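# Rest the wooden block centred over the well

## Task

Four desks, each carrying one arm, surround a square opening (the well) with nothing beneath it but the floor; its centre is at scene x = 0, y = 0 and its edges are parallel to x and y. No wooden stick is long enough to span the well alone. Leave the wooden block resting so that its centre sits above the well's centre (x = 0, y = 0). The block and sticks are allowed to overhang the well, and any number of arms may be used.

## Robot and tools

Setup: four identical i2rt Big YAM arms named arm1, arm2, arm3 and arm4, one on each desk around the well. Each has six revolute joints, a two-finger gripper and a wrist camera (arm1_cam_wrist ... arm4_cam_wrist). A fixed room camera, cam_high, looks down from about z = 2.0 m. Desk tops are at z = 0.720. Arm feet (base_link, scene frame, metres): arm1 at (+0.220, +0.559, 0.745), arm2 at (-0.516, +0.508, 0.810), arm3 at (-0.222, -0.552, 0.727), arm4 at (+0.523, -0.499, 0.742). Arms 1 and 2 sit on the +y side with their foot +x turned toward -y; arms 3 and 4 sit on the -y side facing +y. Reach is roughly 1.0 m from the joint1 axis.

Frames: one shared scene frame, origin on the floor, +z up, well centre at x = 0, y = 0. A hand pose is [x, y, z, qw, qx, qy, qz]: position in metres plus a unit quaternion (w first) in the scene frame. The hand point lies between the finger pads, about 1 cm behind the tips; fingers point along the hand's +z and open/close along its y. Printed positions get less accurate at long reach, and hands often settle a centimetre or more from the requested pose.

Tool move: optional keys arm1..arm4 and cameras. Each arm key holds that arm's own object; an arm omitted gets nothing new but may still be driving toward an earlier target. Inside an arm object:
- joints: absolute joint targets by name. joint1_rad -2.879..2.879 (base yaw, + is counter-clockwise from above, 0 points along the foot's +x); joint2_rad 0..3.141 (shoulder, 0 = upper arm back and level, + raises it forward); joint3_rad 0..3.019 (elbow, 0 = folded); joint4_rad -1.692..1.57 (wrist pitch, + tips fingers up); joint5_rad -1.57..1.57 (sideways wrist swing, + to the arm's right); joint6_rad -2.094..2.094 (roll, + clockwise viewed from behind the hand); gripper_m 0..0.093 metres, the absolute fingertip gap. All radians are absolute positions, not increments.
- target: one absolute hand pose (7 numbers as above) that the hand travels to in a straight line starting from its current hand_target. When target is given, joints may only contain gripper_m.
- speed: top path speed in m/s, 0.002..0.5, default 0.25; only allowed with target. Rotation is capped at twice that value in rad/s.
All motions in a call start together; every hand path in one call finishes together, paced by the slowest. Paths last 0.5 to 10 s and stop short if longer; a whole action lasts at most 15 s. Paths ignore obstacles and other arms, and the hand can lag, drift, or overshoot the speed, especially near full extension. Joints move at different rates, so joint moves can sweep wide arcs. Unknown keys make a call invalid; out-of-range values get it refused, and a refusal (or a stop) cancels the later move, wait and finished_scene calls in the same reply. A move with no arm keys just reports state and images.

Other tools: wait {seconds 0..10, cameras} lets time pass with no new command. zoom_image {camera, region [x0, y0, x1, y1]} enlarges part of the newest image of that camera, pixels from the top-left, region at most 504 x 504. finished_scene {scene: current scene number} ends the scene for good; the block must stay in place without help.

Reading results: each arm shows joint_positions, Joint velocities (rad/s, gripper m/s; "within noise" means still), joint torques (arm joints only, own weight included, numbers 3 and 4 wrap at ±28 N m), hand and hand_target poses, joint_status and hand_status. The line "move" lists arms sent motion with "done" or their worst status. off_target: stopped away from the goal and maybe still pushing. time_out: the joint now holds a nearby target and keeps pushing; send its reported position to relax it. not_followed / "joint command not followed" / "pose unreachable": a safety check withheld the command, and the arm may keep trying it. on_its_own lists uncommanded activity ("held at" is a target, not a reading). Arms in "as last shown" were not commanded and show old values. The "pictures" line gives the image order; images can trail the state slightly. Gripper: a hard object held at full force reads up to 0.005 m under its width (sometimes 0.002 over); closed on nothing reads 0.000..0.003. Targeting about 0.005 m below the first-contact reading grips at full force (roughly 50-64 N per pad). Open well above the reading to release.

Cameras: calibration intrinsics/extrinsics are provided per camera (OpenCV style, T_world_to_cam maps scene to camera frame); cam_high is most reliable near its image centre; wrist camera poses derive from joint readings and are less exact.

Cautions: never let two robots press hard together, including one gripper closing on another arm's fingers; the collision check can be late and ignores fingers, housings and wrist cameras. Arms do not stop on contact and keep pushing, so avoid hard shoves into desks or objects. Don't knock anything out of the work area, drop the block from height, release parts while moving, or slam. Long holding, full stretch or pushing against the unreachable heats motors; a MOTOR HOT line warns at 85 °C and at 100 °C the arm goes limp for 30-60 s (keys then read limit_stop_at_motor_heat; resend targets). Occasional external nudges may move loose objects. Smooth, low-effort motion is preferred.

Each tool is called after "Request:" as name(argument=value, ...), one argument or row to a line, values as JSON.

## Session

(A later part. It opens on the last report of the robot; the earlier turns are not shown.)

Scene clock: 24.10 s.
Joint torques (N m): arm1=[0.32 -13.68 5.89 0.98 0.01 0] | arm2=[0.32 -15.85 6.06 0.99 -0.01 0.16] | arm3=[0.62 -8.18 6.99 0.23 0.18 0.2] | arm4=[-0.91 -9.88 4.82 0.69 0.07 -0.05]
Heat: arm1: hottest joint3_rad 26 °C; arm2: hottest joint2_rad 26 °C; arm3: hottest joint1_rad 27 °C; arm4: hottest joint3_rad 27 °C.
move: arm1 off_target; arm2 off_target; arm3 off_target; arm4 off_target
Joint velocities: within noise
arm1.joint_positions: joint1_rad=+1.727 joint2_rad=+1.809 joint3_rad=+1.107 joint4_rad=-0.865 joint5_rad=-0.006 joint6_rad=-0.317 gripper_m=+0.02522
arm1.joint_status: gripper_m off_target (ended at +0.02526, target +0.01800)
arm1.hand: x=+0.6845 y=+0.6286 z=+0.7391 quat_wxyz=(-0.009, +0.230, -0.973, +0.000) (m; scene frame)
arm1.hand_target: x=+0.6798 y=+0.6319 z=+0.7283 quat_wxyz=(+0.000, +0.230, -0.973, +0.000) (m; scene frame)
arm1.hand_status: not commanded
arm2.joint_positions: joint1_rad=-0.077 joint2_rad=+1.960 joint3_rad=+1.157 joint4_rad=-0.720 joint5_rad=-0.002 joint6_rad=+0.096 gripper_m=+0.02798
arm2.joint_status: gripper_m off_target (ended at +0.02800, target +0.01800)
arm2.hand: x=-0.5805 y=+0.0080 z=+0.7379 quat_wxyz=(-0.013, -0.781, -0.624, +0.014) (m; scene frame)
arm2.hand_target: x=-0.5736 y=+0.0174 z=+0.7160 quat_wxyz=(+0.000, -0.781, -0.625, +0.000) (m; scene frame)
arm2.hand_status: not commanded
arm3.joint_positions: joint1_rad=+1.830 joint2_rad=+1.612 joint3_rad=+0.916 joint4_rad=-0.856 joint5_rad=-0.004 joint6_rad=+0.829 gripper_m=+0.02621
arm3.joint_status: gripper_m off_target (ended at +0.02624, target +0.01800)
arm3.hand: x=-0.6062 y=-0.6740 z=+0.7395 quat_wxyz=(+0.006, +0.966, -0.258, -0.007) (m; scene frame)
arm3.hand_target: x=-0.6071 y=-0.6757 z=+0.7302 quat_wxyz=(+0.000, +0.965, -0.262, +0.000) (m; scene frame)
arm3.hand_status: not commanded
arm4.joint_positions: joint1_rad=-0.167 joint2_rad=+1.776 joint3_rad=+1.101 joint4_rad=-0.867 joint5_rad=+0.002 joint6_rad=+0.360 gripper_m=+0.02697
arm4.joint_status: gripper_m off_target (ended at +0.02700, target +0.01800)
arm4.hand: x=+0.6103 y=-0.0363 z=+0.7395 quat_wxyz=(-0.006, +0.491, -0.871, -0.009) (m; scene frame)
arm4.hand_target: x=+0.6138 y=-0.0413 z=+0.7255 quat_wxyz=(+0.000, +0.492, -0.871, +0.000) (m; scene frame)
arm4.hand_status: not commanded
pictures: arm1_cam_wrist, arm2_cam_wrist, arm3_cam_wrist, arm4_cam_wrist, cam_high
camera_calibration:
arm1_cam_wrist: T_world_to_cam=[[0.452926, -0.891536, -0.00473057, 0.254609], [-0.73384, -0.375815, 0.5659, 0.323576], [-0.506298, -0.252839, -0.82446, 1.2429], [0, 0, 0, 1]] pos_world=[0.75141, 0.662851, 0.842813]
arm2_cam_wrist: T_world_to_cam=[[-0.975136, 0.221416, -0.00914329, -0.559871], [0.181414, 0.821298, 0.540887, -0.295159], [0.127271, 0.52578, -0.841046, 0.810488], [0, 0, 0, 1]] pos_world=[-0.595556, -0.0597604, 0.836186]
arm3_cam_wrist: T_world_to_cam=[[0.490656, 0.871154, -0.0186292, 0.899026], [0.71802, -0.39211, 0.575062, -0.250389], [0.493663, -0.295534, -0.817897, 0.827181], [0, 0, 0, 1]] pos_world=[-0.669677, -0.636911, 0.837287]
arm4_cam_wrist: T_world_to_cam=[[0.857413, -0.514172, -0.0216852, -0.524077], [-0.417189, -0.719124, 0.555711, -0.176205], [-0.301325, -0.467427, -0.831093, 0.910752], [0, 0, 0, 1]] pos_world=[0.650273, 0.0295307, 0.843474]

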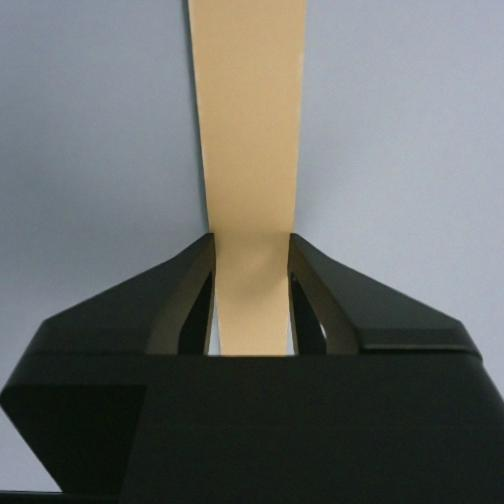

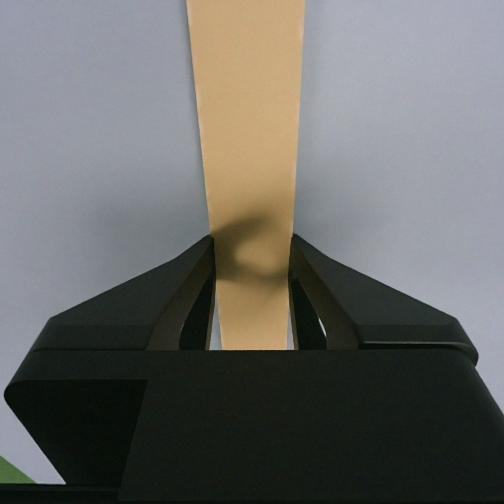

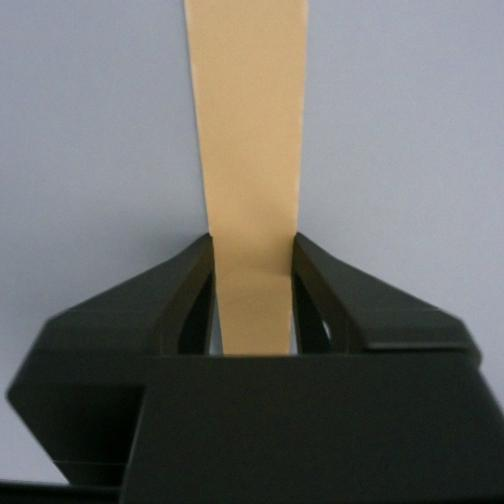

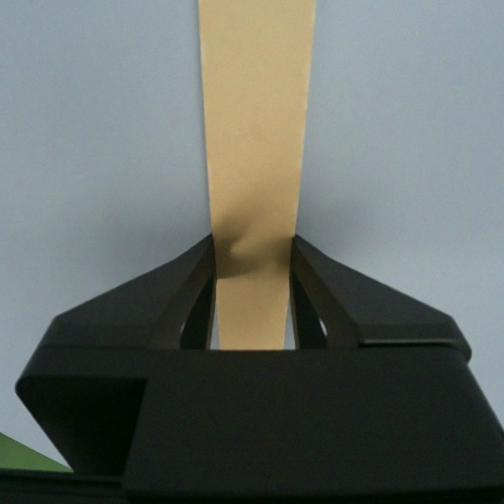

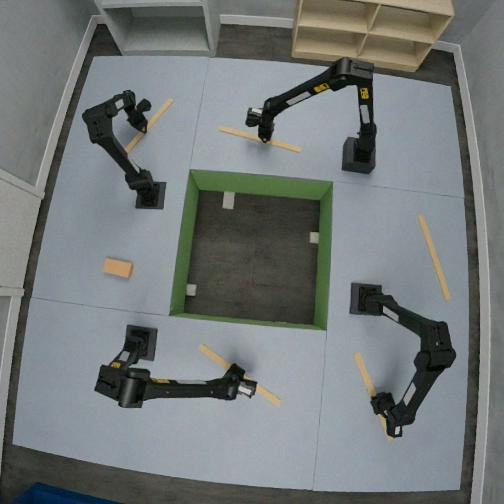

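Request:
move(
  arm1={"target":[0.665,0.628,0.85,0,-0.230,0.973,0],"speed":0.1},
  arm3={"target":[-0.595,-0.672,0.85,0,0.965,-0.262,0],"speed":0.1},
  arm2={"target":[-0.5735,0.0165,0.85,0,0.781,0.6246,0],"speed":0.1},
  arm4={"target":[0.61,-0.041,0.85,0,-0.492,0.871,0],"speed":0.1},
)

Request:
move(
  arm1={"target":[0.56,0.61,1.08,0,-0.230,0.973,0],"speed":0.15},
  arm3={"target":[-0.55,-0.64,1.08,0,0.965,-0.262,0],"speed":0.15},
)

Scene clock: 27.53 s.
Joint torques (N m): arm1=[-0.03 -14.21 10.61 0.23 0 -0.06] | arm2=[0.38 -19.84 11.55 -0.01 -0.09 0.16] | arm3=[0.67 -10.4 11.22 -0.49 0.11 0.21] | arm4=[-0.03 -11.63 8.88 -0.25 0.08 0.07]
Heat: arm1: hottest joint3_rad 26 °C; arm2: hottest joint2_rad 26 °C; arm3: hottest joint1_rad 27 °C; arm4: hottest joint3_rad 27 °C.
move: arm1 off_target; arm2 off_target; arm3 off_target; arm4 off_target
Joint velocities: within noise
arm1.joint_positions: joint1_rad=+1.727 joint2_rad=+1.624 joint3_rad=+1.139 joint4_rad=-1.149 joint5_rad=-0.006 joint6_rad=-0.317 gripper_m=+0.02522
arm1.joint_status: not commanded
arm1.hand: x=+0.6460 y=+0.6233 z=+0.8302 quat_wxyz=(+0.024, +0.230, -0.973, -0.003) (m; scene frame)
arm1.hand_target: x=+0.6640 y=+0.6279 z=+0.8502 quat_wxyz=(+0.000, +0.230, -0.973, +0.000) (m; scene frame)
arm1.hand_status: off_target (0.028 m and 2.8 deg from the pose sent, 0.113 m and 1.0 deg at the start)
arm2.joint_positions: joint1_rad=-0.077 joint2_rad=+1.781 joint3_rad=+1.198 joint4_rad=-1.013 joint5_rad=-0.002 joint6_rad=+0.096 gripper_m=+0.02799
arm2.joint_status: not commanded
arm2.hand: x=-0.5771 y=+0.0322 z=+0.8344 quat_wxyz=(+0.012, -0.781, -0.624, -0.012) (m; scene frame)
arm2.hand_target: x=-0.5734 y=+0.0171 z=+0.8502 quat_wxyz=(+0.000, -0.781, -0.625, +0.000) (m; scene frame)
arm2.hand_status: off_target (0.022 m and 2.0 deg from the pose sent, 0.113 m and 2.1 deg at the start)
arm3.joint_positions: joint1_rad=+1.830 joint2_rad=+1.448 joint3_rad=+0.999 joint4_rad=-1.175 joint5_rad=-0.003 joint6_rad=+0.829 gripper_m=+0.02621
arm3.joint_status: not commanded
arm3.hand: x=-0.5786 y=-0.6652 z=+0.8276 quat_wxyz=(-0.014, +0.966, -0.258, +0.023) (m; scene frame)
arm3.hand_target: x=-0.5941 y=-0.6717 z=+0.8500 quat_wxyz=(+0.000, +0.965, -0.262, +0.000) (m; scene frame)
arm3.hand_status: off_target (0.029 m and 3.1 deg from the pose sent, 0.111 m and 1.1 deg at the start)
arm4.joint_positions: joint1_rad=-0.167 joint2_rad=+1.631 joint3_rad=+1.194 joint4_rad=-1.161 joint5_rad=+0.002 joint6_rad=+0.360 gripper_m=+0.02697
arm4.joint_status: not commanded
arm4.hand: x=+0.6075 y=-0.0543 z=+0.8338 quat_wxyz=(+0.012, +0.491, -0.871, +0.012) (m; scene frame)
arm4.hand_target: x=+0.6099 y=-0.0416 z=+0.8501 quat_wxyz=(+0.000, +0.492, -0.871, +0.000) (m; scene frame)
arm4.hand_status: off_target (0.021 m and 1.9 deg from the pose sent, 0.111 m and 1.3 deg at the start)
pictures: arm1_cam_wrist, arm2_cam_wrist, arm3_cam_wrist, arm4_cam_wrist, cam_high
camera_calibration:
arm1_cam_wrist: T_world_to_cam=[[0.4517, -0.891798, -0.0257574, 0.286113], [-0.695097, -0.369875, 0.616468, 0.171075], [-0.559292, -0.260555, -0.786959, 1.3051], [0, 0, 0, 1]] pos_world=[0.719606, 0.65848, 0.928964]
arm2_cam_wrist: T_world_to_cam=[[-0.975031, 0.222058, -0.00221994, -0.566719], [0.176429, 0.780674, 0.599517, -0.41826], [0.13486, 0.584156, -0.800359, 0.847135], [0, 0, 0, 1]] pos_world=[-0.593021, -0.04249, 0.927508]
arm3_cam_wrist: T_world_to_cam=[[0.490292, 0.870883, 0.0342867, 0.835258], [0.677726, -0.405692, 0.613271, -0.381383], [0.547998, -0.277445, -0.789128, 0.907831], [0, 0, 0, 1]] pos_world=[-0.648537, -0.630264, 0.921648]
arm4_cam_wrist: T_world_to_cam=[[0.857463, -0.514542, -0.00196178, -0.54536], [-0.411272, -0.687647, 0.598328, -0.280203], [-0.309214, -0.512237, -0.801249, 0.957301], [0, 0, 0, 1]] pos_world=[0.648397, 0.0170732, 0.93362]

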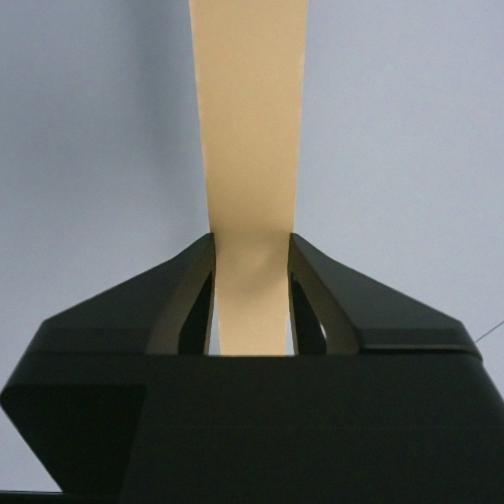

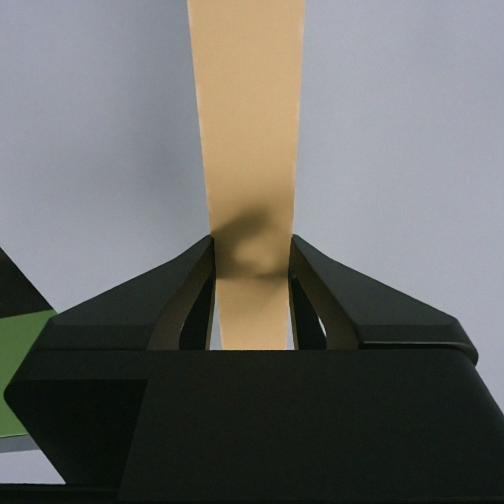

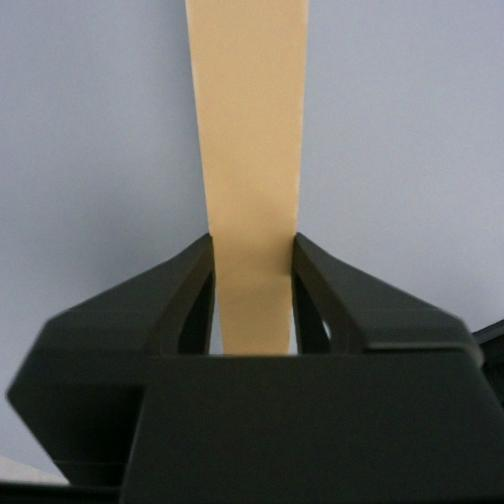

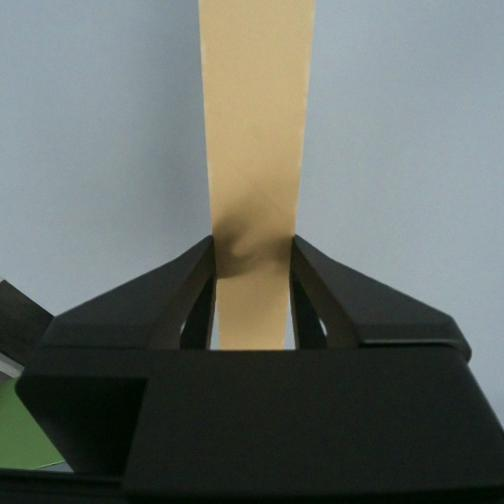

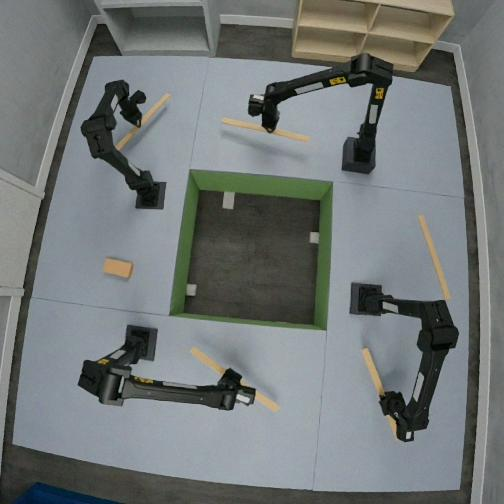

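Scene clock: 29.90 s.
Joint torques (N m): arm1=[-0.67 -8.94 11.77 0.34 0.01 -0.14] | arm2=[-0.32 -19.25 11.48 0.12 -0.04 0.15] | arm3=[-0.32 -7.18 12.6 -0.2 0.11 -0.02] | arm4=[-0.09 -11.52 8.91 -0.27 0.07 0.07]
Heat: arm1: hottest joint3_rad 27 °C; arm2: hottest joint2_rad 26 °C; arm3: hottest joint1_rad 27 °C; arm4: hottest joint3_rad 27 °C.
move: arm1 off_target; arm3 off_target
Joint velocities: within noise
arm1.joint_positions: joint1_rad=+1.727 joint2_rad=+1.237 joint3_rad=+1.360 joint4_rad=-1.700 joint5_rad=-0.006 joint6_rad=-0.317 gripper_m=+0.02522
arm1.joint_status: not commanded
arm1.hand: x=+0.5510 y=+0.6103 z=+1.0585 quat_wxyz=(-0.004, +0.230, -0.973, +0.000) (m; scene frame)
arm1.hand_target: x=+0.5592 y=+0.6099 z=+1.0791 quat_wxyz=(-0.026, +0.230, -0.973, +0.002) (m; scene frame)
arm1.hand_status: off_target (0.023 m and 0.4 deg from the pose sent, 0.264 m and 2.8 deg at the start; a joint's target at an end of its range on 23 of 71 steps)
arm2, arm4: as last shown
arm2.hand: x=-0.5771 y=+0.0323 z=+0.8344 quat_wxyz=(+0.012, -0.781, -0.624, -0.012) (m; scene frame)
arm3.joint_positions: joint1_rad=+1.793 joint2_rad=+1.165 joint3_rad=+1.358 joint4_rad=-1.670 joint5_rad=-0.003 joint6_rad=+0.806 gripper_m=+0.02621
arm3.joint_status: not commanded
arm3.hand: x=-0.5433 y=-0.6414 z=+1.0582 quat_wxyz=(+0.024, +0.963, -0.265, -0.040) (m; scene frame)
arm3.hand_target: x=-0.5494 y=-0.6399 z=+1.0789 quat_wxyz=(+0.035, +0.963, -0.262, -0.059) (m; scene frame)
arm3.hand_status: off_target (0.023 m and 5.4 deg from the pose sent, 0.255 m and 3.1 deg at the start; a joint's target at an end of its range on 29 of 71 steps)
arm4.hand: x=+0.6074 y=-0.0544 z=+0.8338 quat_wxyz=(+0.012, +0.491, -0.871, +0.012) (m; scene frame)
pictures: arm1_cam_wrist, arm2_cam_wrist, arm3_cam_wrist, arm4_cam_wrist, cam_high
camera_calibration:
arm1_cam_wrist: T_world_to_cam=[[0.452797, -0.891577, -0.00808168, 0.303892], [-0.727833, -0.374843, 0.574241, 0.0251466], [-0.515009, -0.254132, -0.818647, 1.43345], [0, 0, 0, 1]] pos_world=[0.618942, 0.644656, 1.16151]
arm2_cam_wrist: T_world_to_cam=[[-0.975049, 0.221978, -0.00219985, -0.566775], [0.176329, 0.780479, 0.5998, -0.41867], [0.134859, 0.584447, -0.800147, 0.846891], [0, 0, 0, 1]] pos_world=[-0.593021, -0.0423886, 0.927509]
arm3_cam_wrist: T_world_to_cam=[[0.499921, 0.863068, -0.0720604, 0.902054], [0.753104, -0.392118, 0.528278, -0.39745], [0.427683, -0.318366, -0.846008, 1.04569], [0, 0, 0, 1]] pos_world=[-0.598858, -0.60147, 1.15963]
arm4_cam_wrist: T_world_to_cam=[[0.857421, -0.514613, -0.00181346, -0.545436], [-0.411291, -0.687381, 0.598622, -0.280578], [-0.309305, -0.512525, -0.80103, 0.957078], [0, 0, 0, 1]] pos_world=[0.648298, 0.0169741, 0.933619]

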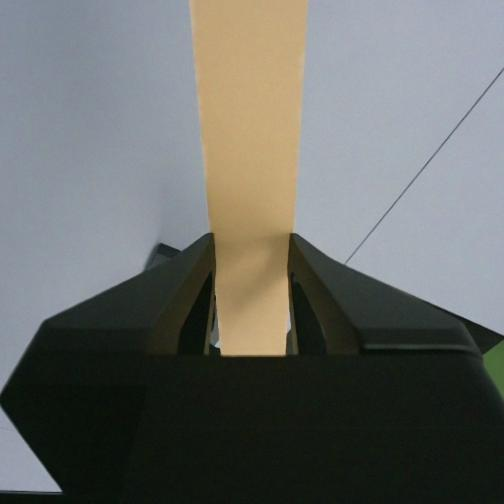

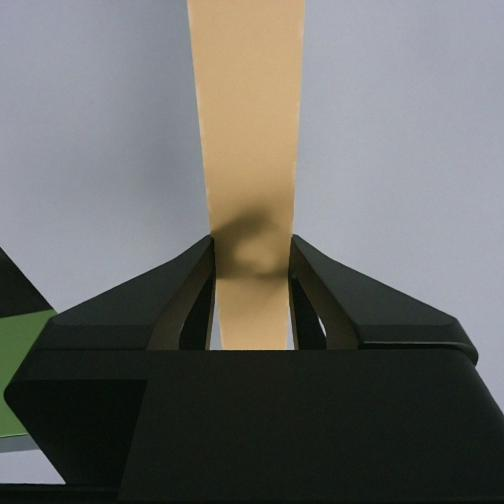

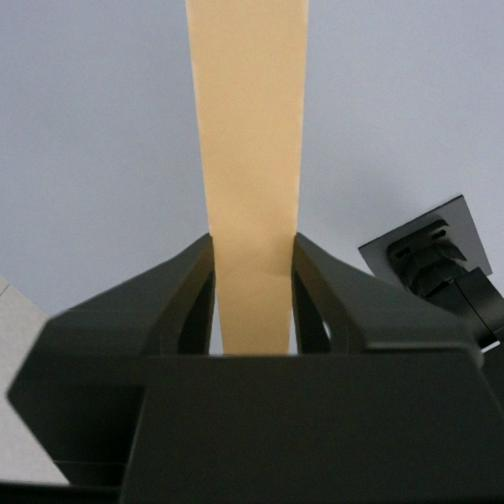

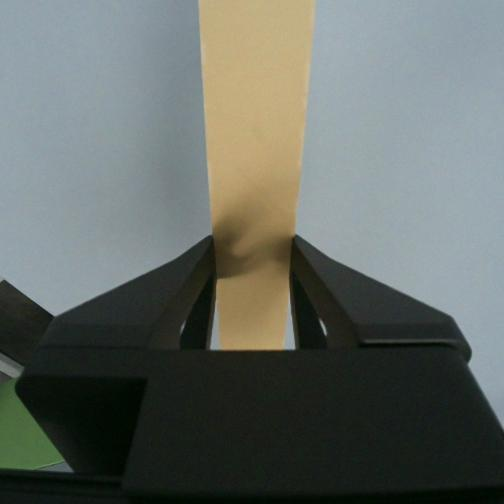

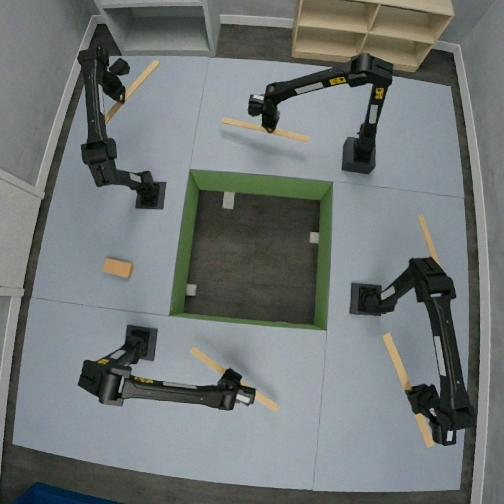

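Request:
move(
  arm1={"joints":{"joint1_rad":-0.6}},
  arm3={"joints":{"joint1_rad":-0.5}},
  cameras=["cam_high"],
)

Scene clock: 32.87 s.
Joint torques (N m): arm1=[-0.56 -9.76 11.78 0.27 -0.07 -0.15] | arm2=[-0.03 -19.49 11.62 0.21 -0.06 0.15] | arm3=[-0.15 -7.06 12.57 -0.17 0.05 0] | arm4=[-0.03 -11.58 8.88 -0.31 0.07 0.05]
Heat: arm1: hottest joint3_rad 27 °C; arm2: hottest joint2_rad 26 °C; arm3: hottest joint1_rad 27 °C; arm4: hottest joint3_rad 27 °C.
move: arm1 done; arm3 done
Joint velocities: within noise
arm1.joint_positions: joint1_rad=-0.594 joint2_rad=+1.244 joint3_rad=+1.361 joint4_rad=-1.700 joint5_rad=-0.004 joint6_rad=-0.317 gripper_m=+0.02529
arm1.joint_status: all done
arm1.hand: x=+0.0223 y=+0.2792 z=+1.0499 quat_wxyz=(-0.005, -0.801, -0.599, -0.012) (m; scene frame)
arm1.hand_target: x=+0.0163 y=+0.2746 z=+1.0722 quat_wxyz=(-0.014, -0.801, -0.598, +0.013) (m; scene frame)
arm1.hand_status: not commanded
arm2, arm4: as last shown
arm3.joint_positions: joint1_rad=-0.495 joint2_rad=+1.169 joint3_rad=+1.358 joint4_rad=-1.670 joint5_rad=-0.001 joint6_rad=+0.803 gripper_m=+0.02624
arm3.joint_status: all done
arm3.hand: x=-0.0779 y=-0.2517 z=+1.0577 quat_wxyz=(-0.025, +0.159, -0.986, -0.038) (m; scene frame)
arm3.hand_target: x=-0.0747 y=-0.2483 z=+1.0798 quat_wxyz=(-0.039, +0.162, -0.984, -0.058) (m; scene frame)
arm3.hand_status: not commanded
pictures: cam_high

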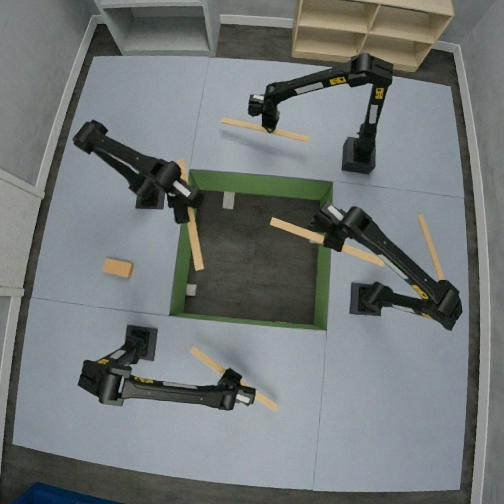

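Request:
move(
  arm1={"target":[0.03,0.30,0.85,0.0494,0.7054,0.7054,-0.0494],"speed":0.15},
  arm3={"target":[-0.03,-0.30,0.85,-0.0494,0.7054,-0.7054,-0.0494],"speed":0.15},
)

Request:
move(
  arm4={"target":[0.30,-0.03,0.85,0,0.9976,0,-0.0698],"speed":0.2},
  arm2={"target":[-0.30,0.03,0.85,0.0698,0,0.9976,0],"speed":0.2},
)

Scene clock: 38.33 s.
Joint torques (N m): arm1=[-0.85 -6.59 7.23 1.21 -0.17 -0.22] | arm2=[0.67 -19.66 11.58 -0.14 -0.06 0.18] | arm3=[-0.44 -5.25 8.32 0.65 -0.23 -0.02] | arm4=[0.03 -11.69 8.92 -0.25 0.06 0.06]
Heat: arm1: hottest joint3_rad 27 °C; arm2: hottest joint2_rad 26 °C; arm3: hottest joint1_rad 27 °C; arm4: hottest joint3_rad 27 °C.
move: arm1 done; arm3 done
Joint velocities: within noise
arm1.joint_positions: joint1_rad=-0.648 joint2_rad=+1.172 joint3_rad=+0.776 joint4_rad=-1.051 joint5_rad=-0.072 joint6_rad=-0.651 gripper_m=+0.02529
arm1.joint_status: not commanded
arm1.hand: x=+0.0321 y=+0.2984 z=+0.8556 quat_wxyz=(-0.050, -0.706, -0.705, +0.053) (m; scene frame)
arm1.hand_target: x=+0.0301 y=+0.3001 z=+0.8500 quat_wxyz=(-0.049, -0.705, -0.705, +0.049) (m; scene frame)
arm1.hand_status: done (0.006 m and 0.4 deg from the pose sent, 0.201 m and 18.5 deg at the start)
arm2, arm4: as last shown
arm3.joint_positions: joint1_rad=-0.738 joint2_rad=+1.153 joint3_rad=+0.795 joint4_rad=-1.113 joint5_rad=-0.086 joint6_rad=-0.681 gripper_m=+0.02623
arm3.joint_status: not commanded
arm3.hand: x=-0.0346 y=-0.3019 z=+0.8513 quat_wxyz=(-0.046, +0.704, -0.707, -0.048) (m; scene frame)
arm3.hand_target: x=-0.0301 y=-0.3001 z=+0.8500 quat_wxyz=(-0.049, +0.705, -0.705, -0.049) (m; scene frame)
arm3.hand_status: done (0.005 m and 0.5 deg from the pose sent, 0.218 m and 71.6 deg at the start)
pictures: arm1_cam_wrist, arm2_cam_wrist, arm3_cam_wrist, arm4_cam_wrist, cam_high
camera_calibration:
arm1_cam_wrist: T_world_to_cam=[[-0.999978, -0.00532784, -0.00393503, 0.0377328], [-0.00653675, 0.889661, 0.456574, -0.652608], [0.00106829, 0.45659, -0.889677, 0.753031], [0, 0, 0, 1]] pos_world=[0.0326616, 0.236975, 0.968066]
arm2_cam_wrist: T_world_to_cam=[[-0.975049, 0.221978, -0.00219985, -0.566775], [0.176329, 0.780479, 0.5998, -0.41867], [0.134859, 0.584447, -0.800147, 0.846891], [0, 0, 0, 1]] pos_world=[-0.593021, -0.0423886, 0.927509]
arm3_cam_wrist: T_world_to_cam=[[0.999966, 0.00414318, -0.0070738, 0.042507], [0.00698293, -0.882521, 0.470222, -0.662636], [-0.00429456, -0.470255, -0.88252, 0.731401], [0, 0, 0, 1]] pos_world=[-0.0347374, -0.241021, 0.957363]
arm4_cam_wrist: T_world_to_cam=[[0.857421, -0.514613, -0.00181346, -0.545436], [-0.411291, -0.687381, 0.598622, -0.280578], [-0.309305, -0.512525, -0.80103, 0.957078], [0, 0, 0, 1]] pos_world=[0.648298, 0.0169741, 0.933619]

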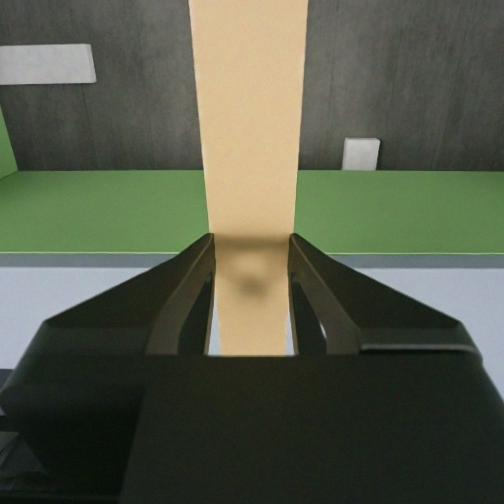

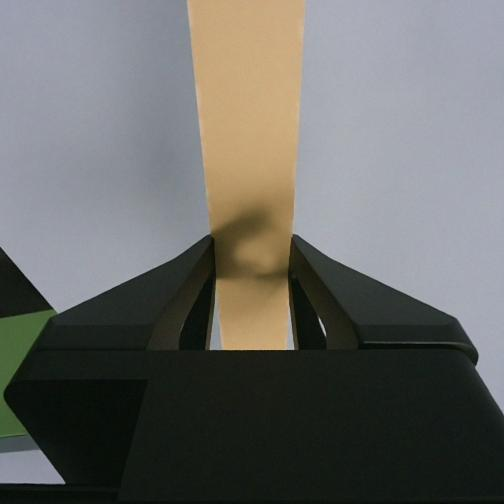

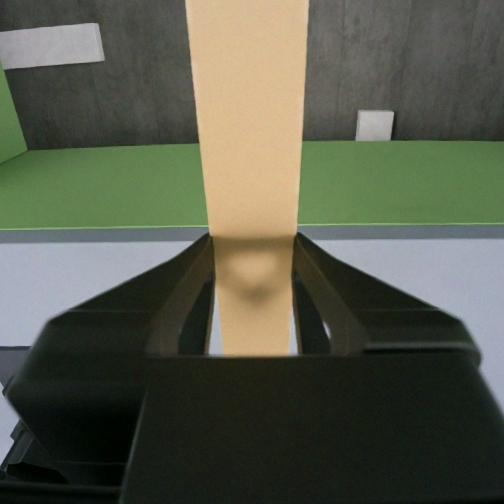

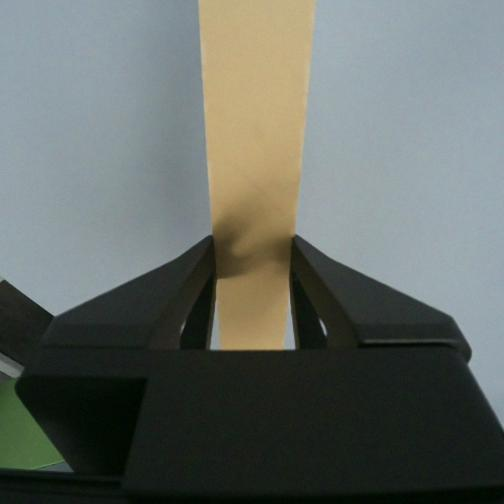

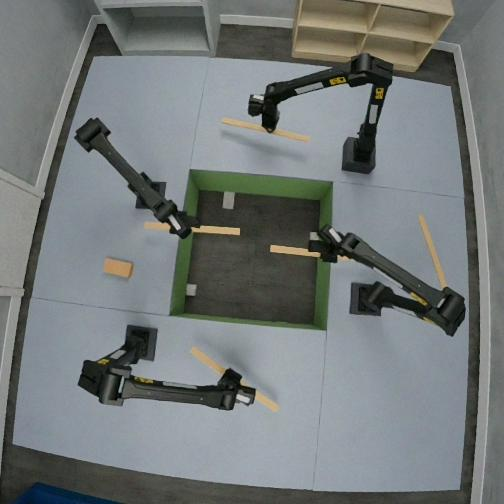

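Scene clock: 44.53 s.
Joint torques (N m): arm1=[-0.85 -6.53 7.23 1.17 -0.17 -0.23] | arm2=[0.79 -15.62 12.52 0.18 -0.32 -0.06] | arm3=[-0.38 -5.3 8.32 0.66 -0.23 -0.02] | arm4=[0.26 -10.75 9.36 -0.24 -0.41 -0.07]
Heat: arm1: hottest joint3_rad 28 °C; arm2: hottest joint3_rad 27 °C; arm3: hottest joint1_rad 27 °C; arm4: hottest joint3_rad 28 °C.
move: arm2 off_target; arm4 off_target
Joint velocities: within noise
arm1, arm3: as last shown
arm1.joint_positions: joint1_rad=-0.648 joint2_rad=+1.172 joint3_rad=+0.776 joint4_rad=-1.051 joint5_rad=-0.072 joint6_rad=-0.652 gripper_m=+0.02529
arm1.hand: x=+0.0321 y=+0.2983 z=+0.8556 quat_wxyz=(-0.050, -0.706, -0.705, +0.053) (m; scene frame)
arm2.joint_positions: joint1_rad=+0.425 joint2_rad=+1.778 joint3_rad=+1.244 joint4_rad=-0.974 joint5_rad=-0.124 joint6_rad=-1.173 gripper_m=+0.02799
arm2.joint_status: not commanded
arm2.hand: x=-0.3092 y=+0.0407 z=+0.8521 quat_wxyz=(-0.069, -0.010, -0.998, +0.001) (m; scene frame)
arm2.hand_target: x=-0.3001 y=+0.0305 z=+0.8501 quat_wxyz=(-0.070, +0.000, -0.998, +0.000) (m; scene frame)
arm2.hand_status: off_target (0.014 m and 1.1 deg from the pose sent, 0.278 m and 103.2 deg at the start)
arm4.joint_positions: joint1_rad=+0.419 joint2_rad=+1.708 joint3_rad=+1.314 joint4_rad=-1.130 joint5_rad=-0.117 joint6_rad=-1.148 gripper_m=+0.02699
arm4.joint_status: not commanded
arm4.hand: x=+0.3077 y=-0.0413 z=+0.8440 quat_wxyz=(+0.005, +0.998, -0.009, -0.066) (m; scene frame)
arm4.hand_target: x=+0.3002 y=-0.0304 z=+0.8501 quat_wxyz=(+0.000, +0.998, +0.000, -0.070) (m; scene frame)
arm4.hand_status: off_target (0.015 m and 1.2 deg from the pose sent, 0.309 m and 121.4 deg at the start)
pictures: arm1_cam_wrist, arm2_cam_wrist, arm3_cam_wrist, arm4_cam_wrist, cam_high
camera_calibration:
arm1_cam_wrist: T_world_to_cam=[[-0.999977, -0.0056904, -0.0036712, 0.0375642], [-0.00673871, 0.88976, 0.456378, -0.652436], [0.000669515, 0.456392, -0.889778, 0.753189], [0, 0, 0, 1]] pos_world=[0.0326625, 0.236976, 0.968066]
arm2_cam_wrist: T_world_to_cam=[[-0.0188094, -0.999806, -0.00592789, 0.0411908], [-0.890761, 0.0140647, 0.454254, -0.657788], [-0.454083, 0.0138246, -0.890852, 0.738347], [0, 0, 0, 1]] pos_world=[-0.249887, 0.040227, 0.956805]
arm3_cam_wrist: T_world_to_cam=[[0.999964, 0.00486116, -0.00700726, 0.042715], [0.00758527, -0.882518, 0.470218, -0.662611], [-0.00389822, -0.470254, -0.882522, 0.731417], [0, 0, 0, 1]] pos_world=[-0.0348361, -0.241021, 0.957363]
arm4_cam_wrist: T_world_to_cam=[[0.0118259, 0.999698, -0.0215575, 0.0576523], [0.888517, -0.000616166, 0.458844, -0.654522], [0.458692, -0.0245805, -0.888255, 0.736699], [0, 0, 0, 1]] pos_world=[0.242954, -0.0399298, 0.955943]

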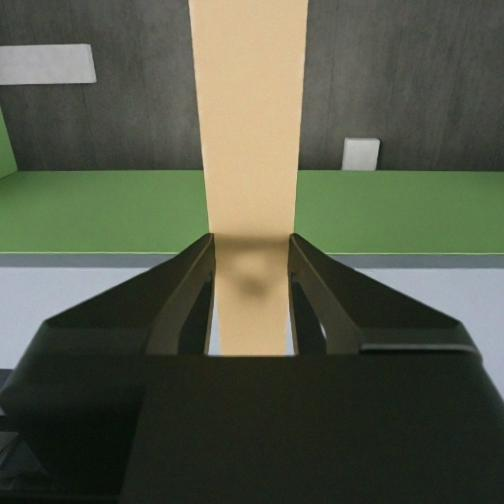

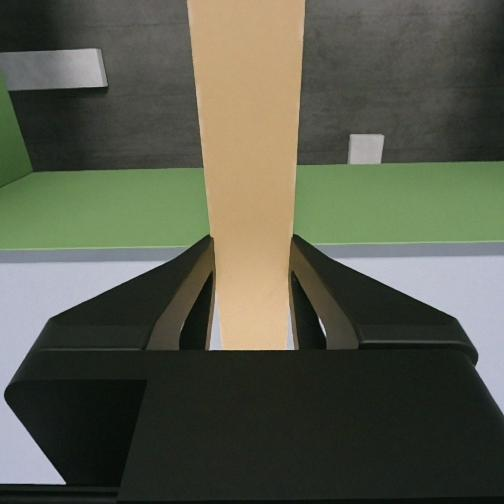

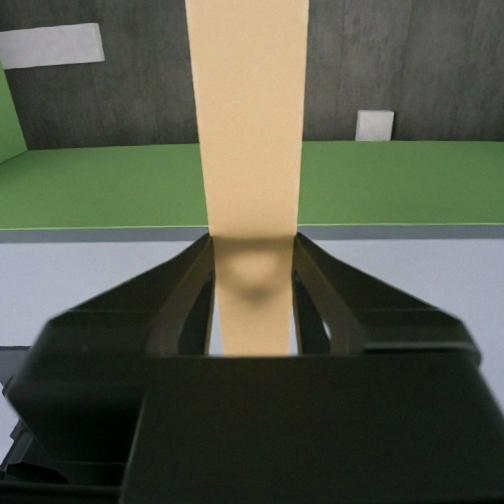

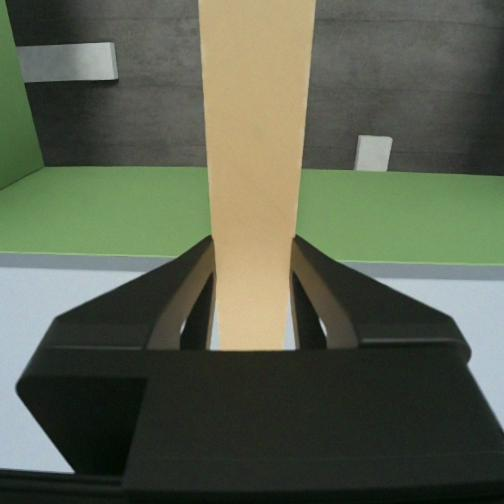

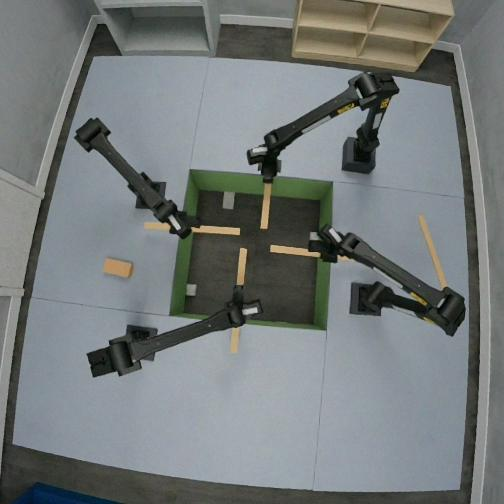

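Request:
zoom_image(
  camera="cam_high",
  region=[185, 170, 335, 320],
)

Request:
zoom_image(
  camera="cam_high",
  region=[130, 160, 380, 360],
)

Scaled by 3.360 from the camera's 504x504 image, which has a finer 720x720 frame.

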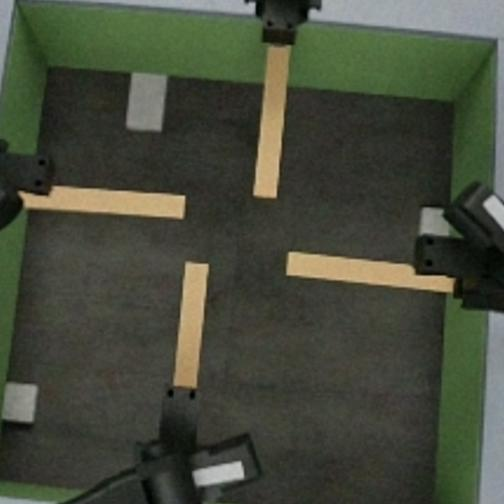

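Scaled by 2.016 from the camera's 504x504 image, which has a finer 720x720 frame.

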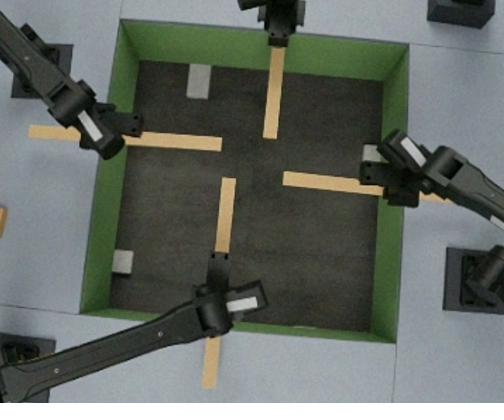

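Request:
move(
  arm1={"target":[0.026,0.285,0.848,0.153,0.6904,0.6904,-0.153],"speed":0.1},
  arm2={"target":[-0.285,0.024,0.85,0.2164,0,0.9763,0],"speed":0.1},
  arm3={"target":[-0.03,-0.29,0.852,-0.153,0.6904,-0.6904,-0.153],"speed":0.1},
  arm4={"target":[0.285,-0.022,0.858,0,0.9763,0,-0.2164],"speed":0.1},
)

Request:
zoom_image(
  camera="cam_high",
  region=[185, 170, 335, 320],
)

Scene clock: 48.53 s.
Joint torques (N m): arm1=[-0.91 -7.53 7.28 1.57 -0.3 -0.23] | arm2=[-1.2 -16.56 8.5 1.28 -0.6 -0.01] | arm3=[-0.38 -6.12 8.43 1.02 -0.4 -0.03] | arm4=[-0.56 -12.69 6.43 0.91 -0.64 -0.07]
Heat: arm1: hottest joint3_rad 28 °C; arm2: hottest joint2_rad 27 °C; arm3: hottest joint1_rad 27 °C; arm4: hottest joint3_rad 28 °C.
move: arm1 done; arm2 off_target; arm3 off_target; arm4 done
Joint velocities: within noise
arm1.joint_positions: joint1_rad=-0.736 joint2_rad=+1.105 joint3_rad=+0.654 joint4_rad=-0.804 joint5_rad=-0.280 joint6_rad=-0.699 gripper_m=+0.02529
arm1.joint_status: not commanded
arm1.hand: x=+0.0287 y=+0.2837 z=+0.8462 quat_wxyz=(-0.153, -0.693, -0.690, +0.143) (m; scene frame)
arm1.hand_target: x=+0.0260 y=+0.2849 z=+0.8481 quat_wxyz=(-0.153, -0.690, -0.690, +0.153) (m; scene frame)
arm1.hand_status: done (0.004 m and 1.2 deg from the pose sent, 0.017 m and 16.7 deg at the start)
arm2.joint_positions: joint1_rad=+0.376 joint2_rad=+1.778 joint3_rad=+1.232 joint4_rad=-0.856 joint5_rad=-0.408 joint6_rad=-1.214 gripper_m=+0.02799
arm2.joint_status: not commanded
arm2.hand: x=-0.2806 y=+0.0261 z=+0.8634 quat_wxyz=(-0.217, +0.001, -0.976, +0.005) (m; scene frame)
arm2.hand_target: x=-0.2851 y=+0.0245 z=+0.8501 quat_wxyz=(-0.216, +0.000, -0.976, +0.000) (m; scene frame)
arm2.hand_status: off_target (0.014 m and 0.6 deg from the pose sent, 0.030 m and 17.2 deg at the start)
arm3.joint_positions: joint1_rad=-0.832 joint2_rad=+1.063 joint3_rad=+0.671 joint4_rad=-0.898 joint5_rad=-0.300 joint6_rad=-0.731 gripper_m=+0.02623
arm3.joint_status: not commanded
arm3.hand: x=-0.0350 y=-0.2920 z=+0.8449 quat_wxyz=(-0.135, +0.689, -0.696, -0.153) (m; scene frame)
arm3.hand_target: x=-0.0301 y=-0.2901 z=+0.8520 quat_wxyz=(-0.153, +0.690, -0.691, -0.153) (m; scene frame)
arm3.hand_status: off_target (0.009 m and 2.2 deg from the pose sent, 0.013 m and 17.4 deg at the start)
arm4.joint_positions: joint1_rad=+0.361 joint2_rad=+1.708 joint3_rad=+1.308 joint4_rad=-1.031 joint5_rad=-0.399 joint6_rad=-1.190 gripper_m=+0.02699
arm4.joint_status: not commanded
arm4.hand: x=+0.2836 y=-0.0265 z=+0.8561 quat_wxyz=(+0.009, +0.977, -0.005, -0.212) (m; scene frame)
arm4.hand_target: x=+0.2851 y=-0.0221 z=+0.8579 quat_wxyz=(+0.000, +0.976, +0.000, -0.216) (m; scene frame)
arm4.hand_status: done (0.005 m and 1.3 deg from the pose sent, 0.033 m and 17.5 deg at the start)
pictures: arm1_cam_wrist, arm2_cam_wrist, arm3_cam_wrist, arm4_cam_wrist, cam_high
camera_calibration:
arm1_cam_wrist: T_world_to_cam=[[-0.999745, -0.00804537, -0.021088, 0.0495308], [-0.0120234, 0.980547, 0.195918, -0.440385], [0.0191015, 0.196121, -0.980394, 0.901458], [0, 0, 0, 1]] pos_world=[0.027004, 0.255421, 0.971108]
arm2_cam_wrist: T_world_to_cam=[[0.00180712, -0.999988, 0.00451072, 0.0239651], [-0.985413, -0.00101314, 0.170179, -0.418237], [-0.170173, -0.00475245, -0.985403, 0.923434], [0, 0, 0, 1]] pos_world=[-0.255036, 0.0279296, 0.981021]
arm3_cam_wrist: T_world_to_cam=[[0.999605, 0.0045726, -0.027716, 0.0604895], [0.0103445, -0.977246, 0.211859, -0.460147], [-0.0261166, -0.212062, -0.976907, 0.884794], [0, 0, 0, 1]] pos_world=[-0.0325978, -0.262322, 0.963524]
arm4_cam_wrist: T_world_to_cam=[[-0.00288182, 0.999582, -0.0287833, 0.053713], [0.983463, 0.00804538, 0.180933, -0.4274], [0.181089, -0.0277859, -0.983074, 0.918747], [0, 0, 0, 1]] pos_world=[0.254112, -0.0247237, 0.982073]

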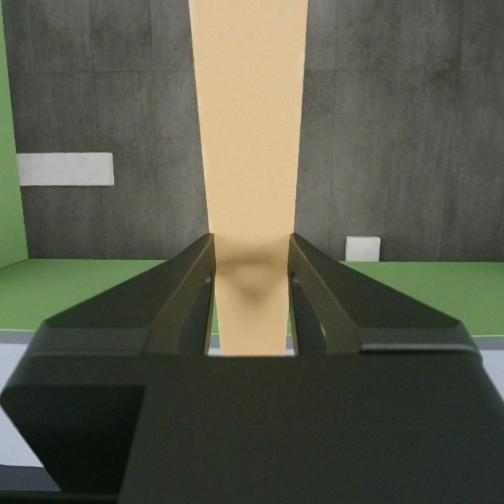

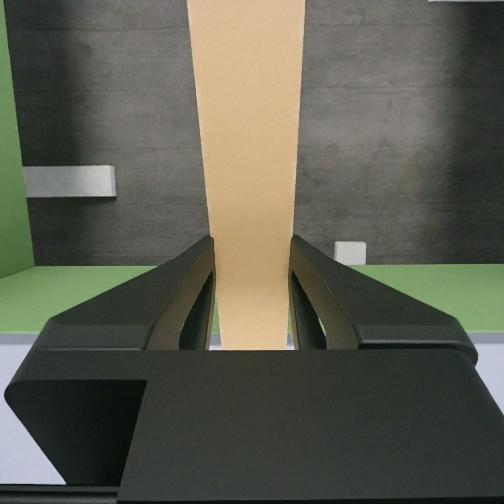

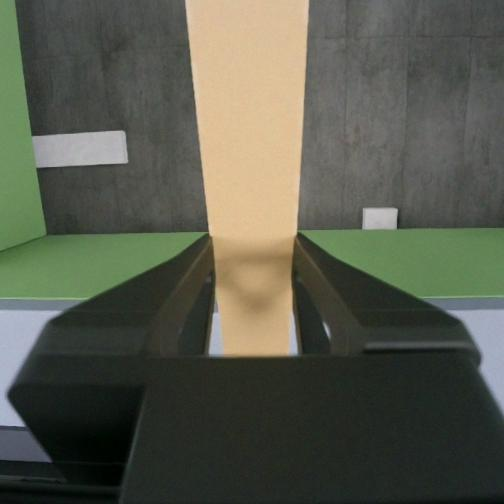

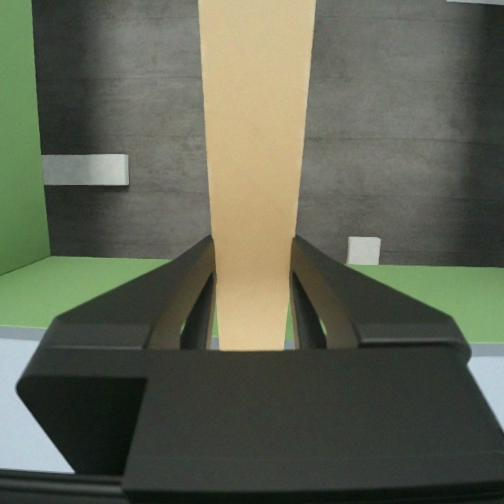

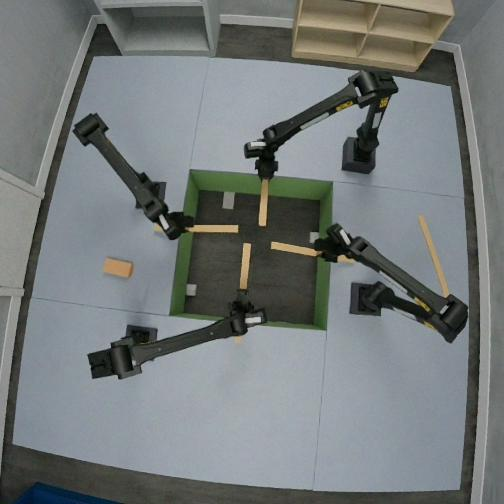

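Scaled by 3.360 from the camera's 504x504 image, which has a finer 720x720 frame.

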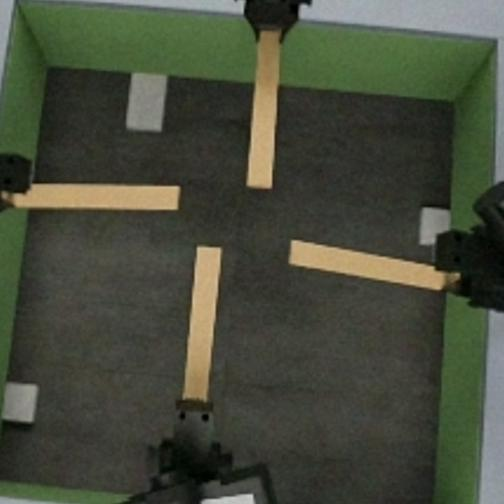

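Request:
move(
  arm1={"target":[0.028,0.20,0.853,0.153,0.6904,0.6904,-0.153],"speed":0.08},
  arm2={"target":[-0.226,0.026,0.840,0.2164,0,0.9763,0],"speed":0.08},
  arm3={"target":[-0.026,-0.208,0.858,-0.153,0.6904,-0.6904,-0.153],"speed":0.08},
  arm4={"target":[0.231,-0.022,0.850,0,0.9763,0,-0.2164],"speed":0.08},
)

Request:
zoom_image(
  camera="cam_high",
  region=[185, 170, 335, 320],
)

Scene clock: 51.03 s.
Joint torques (N m): arm1=[0.44 -7.59 11.32 1.61 -0.13 0.03] | arm2=[0.09 -16.44 12.16 1.25 -0.4 0.17] | arm3=[0.91 -5.83 12.34 1.03 -0.18 0.18] | arm4=[0.32 -11.58 9.35 0.91 -0.39 0.18]
Heat: arm1: hottest joint3_rad 28 °C; arm2: hottest joint2_rad 27 °C; arm3: hottest joint1_rad 27 °C; arm4: hottest joint3_rad 28 °C.
move: arm1 off_target; arm2 off_target; arm3 off_target; arm4 off_target
Joint velocities: within noise
arm1.joint_positions: joint1_rad=-0.579 joint2_rad=+1.256 joint3_rad=+0.738 joint4_rad=-0.732 joint5_rad=-0.223 joint6_rad=-0.552 gripper_m=+0.02529
arm1.joint_status: not commanded
arm1.hand: x=+0.0404 y=+0.2239 z=+0.8341 quat_wxyz=(-0.147, -0.695, -0.693, +0.127) (m; scene frame)
arm1.hand_target: x=+0.0288 y=+0.2014 z=+0.8537 quat_wxyz=(-0.153, -0.690, -0.690, +0.153) (m; scene frame)
arm1.hand_status: off_target (0.033 m and 3.1 deg from the pose sent, 0.084 m and 1.2 deg at the start)
arm2.joint_positions: joint1_rad=+0.466 joint2_rad=+1.822 joint3_rad=+1.232 joint4_rad=-0.803 joint5_rad=-0.394 joint6_rad=-1.121 gripper_m=+0.02799
arm2.joint_status: not commanded
arm2.hand: x=-0.2368 y=+0.0405 z=+0.8423 quat_wxyz=(-0.213, +0.000, -0.977, -0.008) (m; scene frame)
arm2.hand_target: x=-0.2263 y=+0.0268 z=+0.8402 quat_wxyz=(-0.217, +0.000, -0.976, +0.000) (m; scene frame)
arm2.hand_status: off_target (0.018 m and 1.0 deg from the pose sent, 0.059 m and 0.6 deg at the start)
arm3.joint_positions: joint1_rad=-0.682 joint2_rad=+1.211 joint3_rad=+0.762 joint4_rad=-0.820 joint5_rad=-0.252 joint6_rad=-0.594 gripper_m=+0.02623
arm3.joint_status: not commanded
arm3.hand: x=-0.0389 y=-0.2300 z=+0.8387 quat_wxyz=(-0.126, +0.693, -0.694, -0.148) (m; scene frame)
arm3.hand_target: x=-0.0269 y=-0.2093 z=+0.8587 quat_wxyz=(-0.153, +0.690, -0.690, -0.153) (m; scene frame)
arm3.hand_status: off_target (0.032 m and 3.1 deg from the pose sent, 0.085 m and 2.2 deg at the start)
arm4.joint_positions: joint1_rad=+0.446 joint2_rad=+1.737 joint3_rad=+1.308 joint4_rad=-0.984 joint5_rad=-0.388 joint6_rad=-1.111 gripper_m=+0.02699
arm4.joint_status: not commanded
arm4.hand: x=+0.2417 y=-0.0384 z=+0.8428 quat_wxyz=(+0.016, +0.978, +0.000, -0.210) (m; scene frame)
arm4.hand_target: x=+0.2314 y=-0.0228 z=+0.8502 quat_wxyz=(+0.000, +0.976, +0.000, -0.217) (m; scene frame)
arm4.hand_status: off_target (0.021 m and 2.0 deg from the pose sent, 0.053 m and 1.3 deg at the start)
pictures: arm1_cam_wrist, arm2_cam_wrist, arm3_cam_wrist, arm4_cam_wrist, cam_high
camera_calibration:
arm1_cam_wrist: T_world_to_cam=[[-0.999352, -0.0116546, -0.0340588, 0.0721027], [-0.0190509, 0.974012, 0.225692, -0.402253], [0.0305434, 0.226195, -0.973603, 0.888228], [0, 0, 0, 1]] pos_world=[0.0372632, 0.191728, 0.958023]
arm2_cam_wrist: T_world_to_cam=[[0.00533398, -0.99977, -0.0207533, 0.0604748], [-0.983904, -0.00895405, 0.178471, -0.37763], [-0.178616, 0.0194673, -0.983726, 0.905832], [0, 0, 0, 1]] pos_world=[-0.210078, 0.0394454, 0.959742]
arm3_cam_wrist: T_world_to_cam=[[0.999403, 0.0145255, -0.0313588, 0.0691595], [0.0213391, -0.973116, 0.229326, -0.411504], [-0.0271846, -0.229858, -0.972845, 0.884321], [0, 0, 0, 1]] pos_world=[-0.0362971, -0.198177, 0.956844]
arm4_cam_wrist: T_world_to_cam=[[-0.0138594, 0.999103, -0.0400042, 0.0772484], [0.982519, 0.0210356, 0.184972, -0.386416], [0.185648, -0.0367412, -0.981929, 0.910463], [0, 0, 0, 1]] pos_world=[0.211706, -0.0355991, 0.968576]

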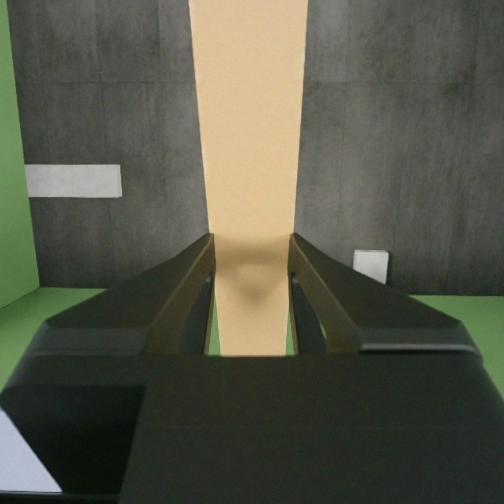

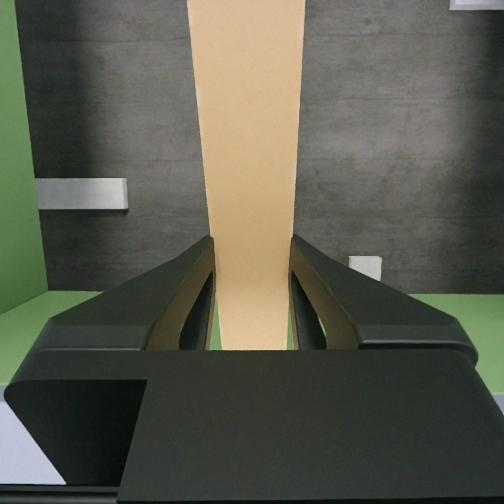

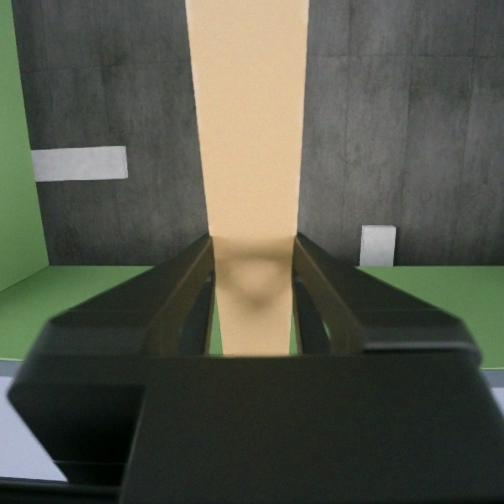

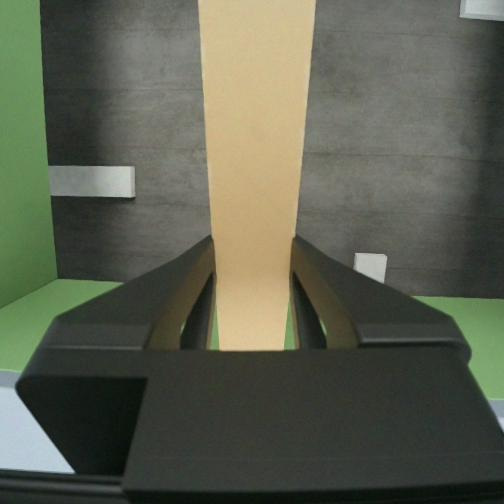

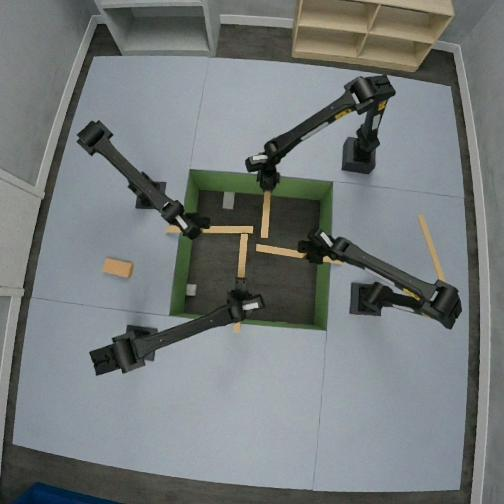

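Scaled by 3.360 from the camera's 504x504 image, which has a finer 720x720 frame.

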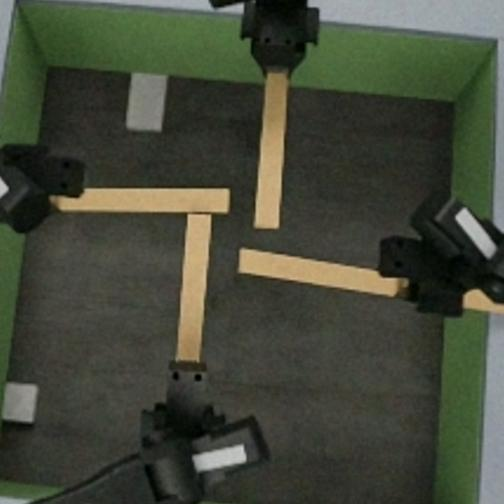

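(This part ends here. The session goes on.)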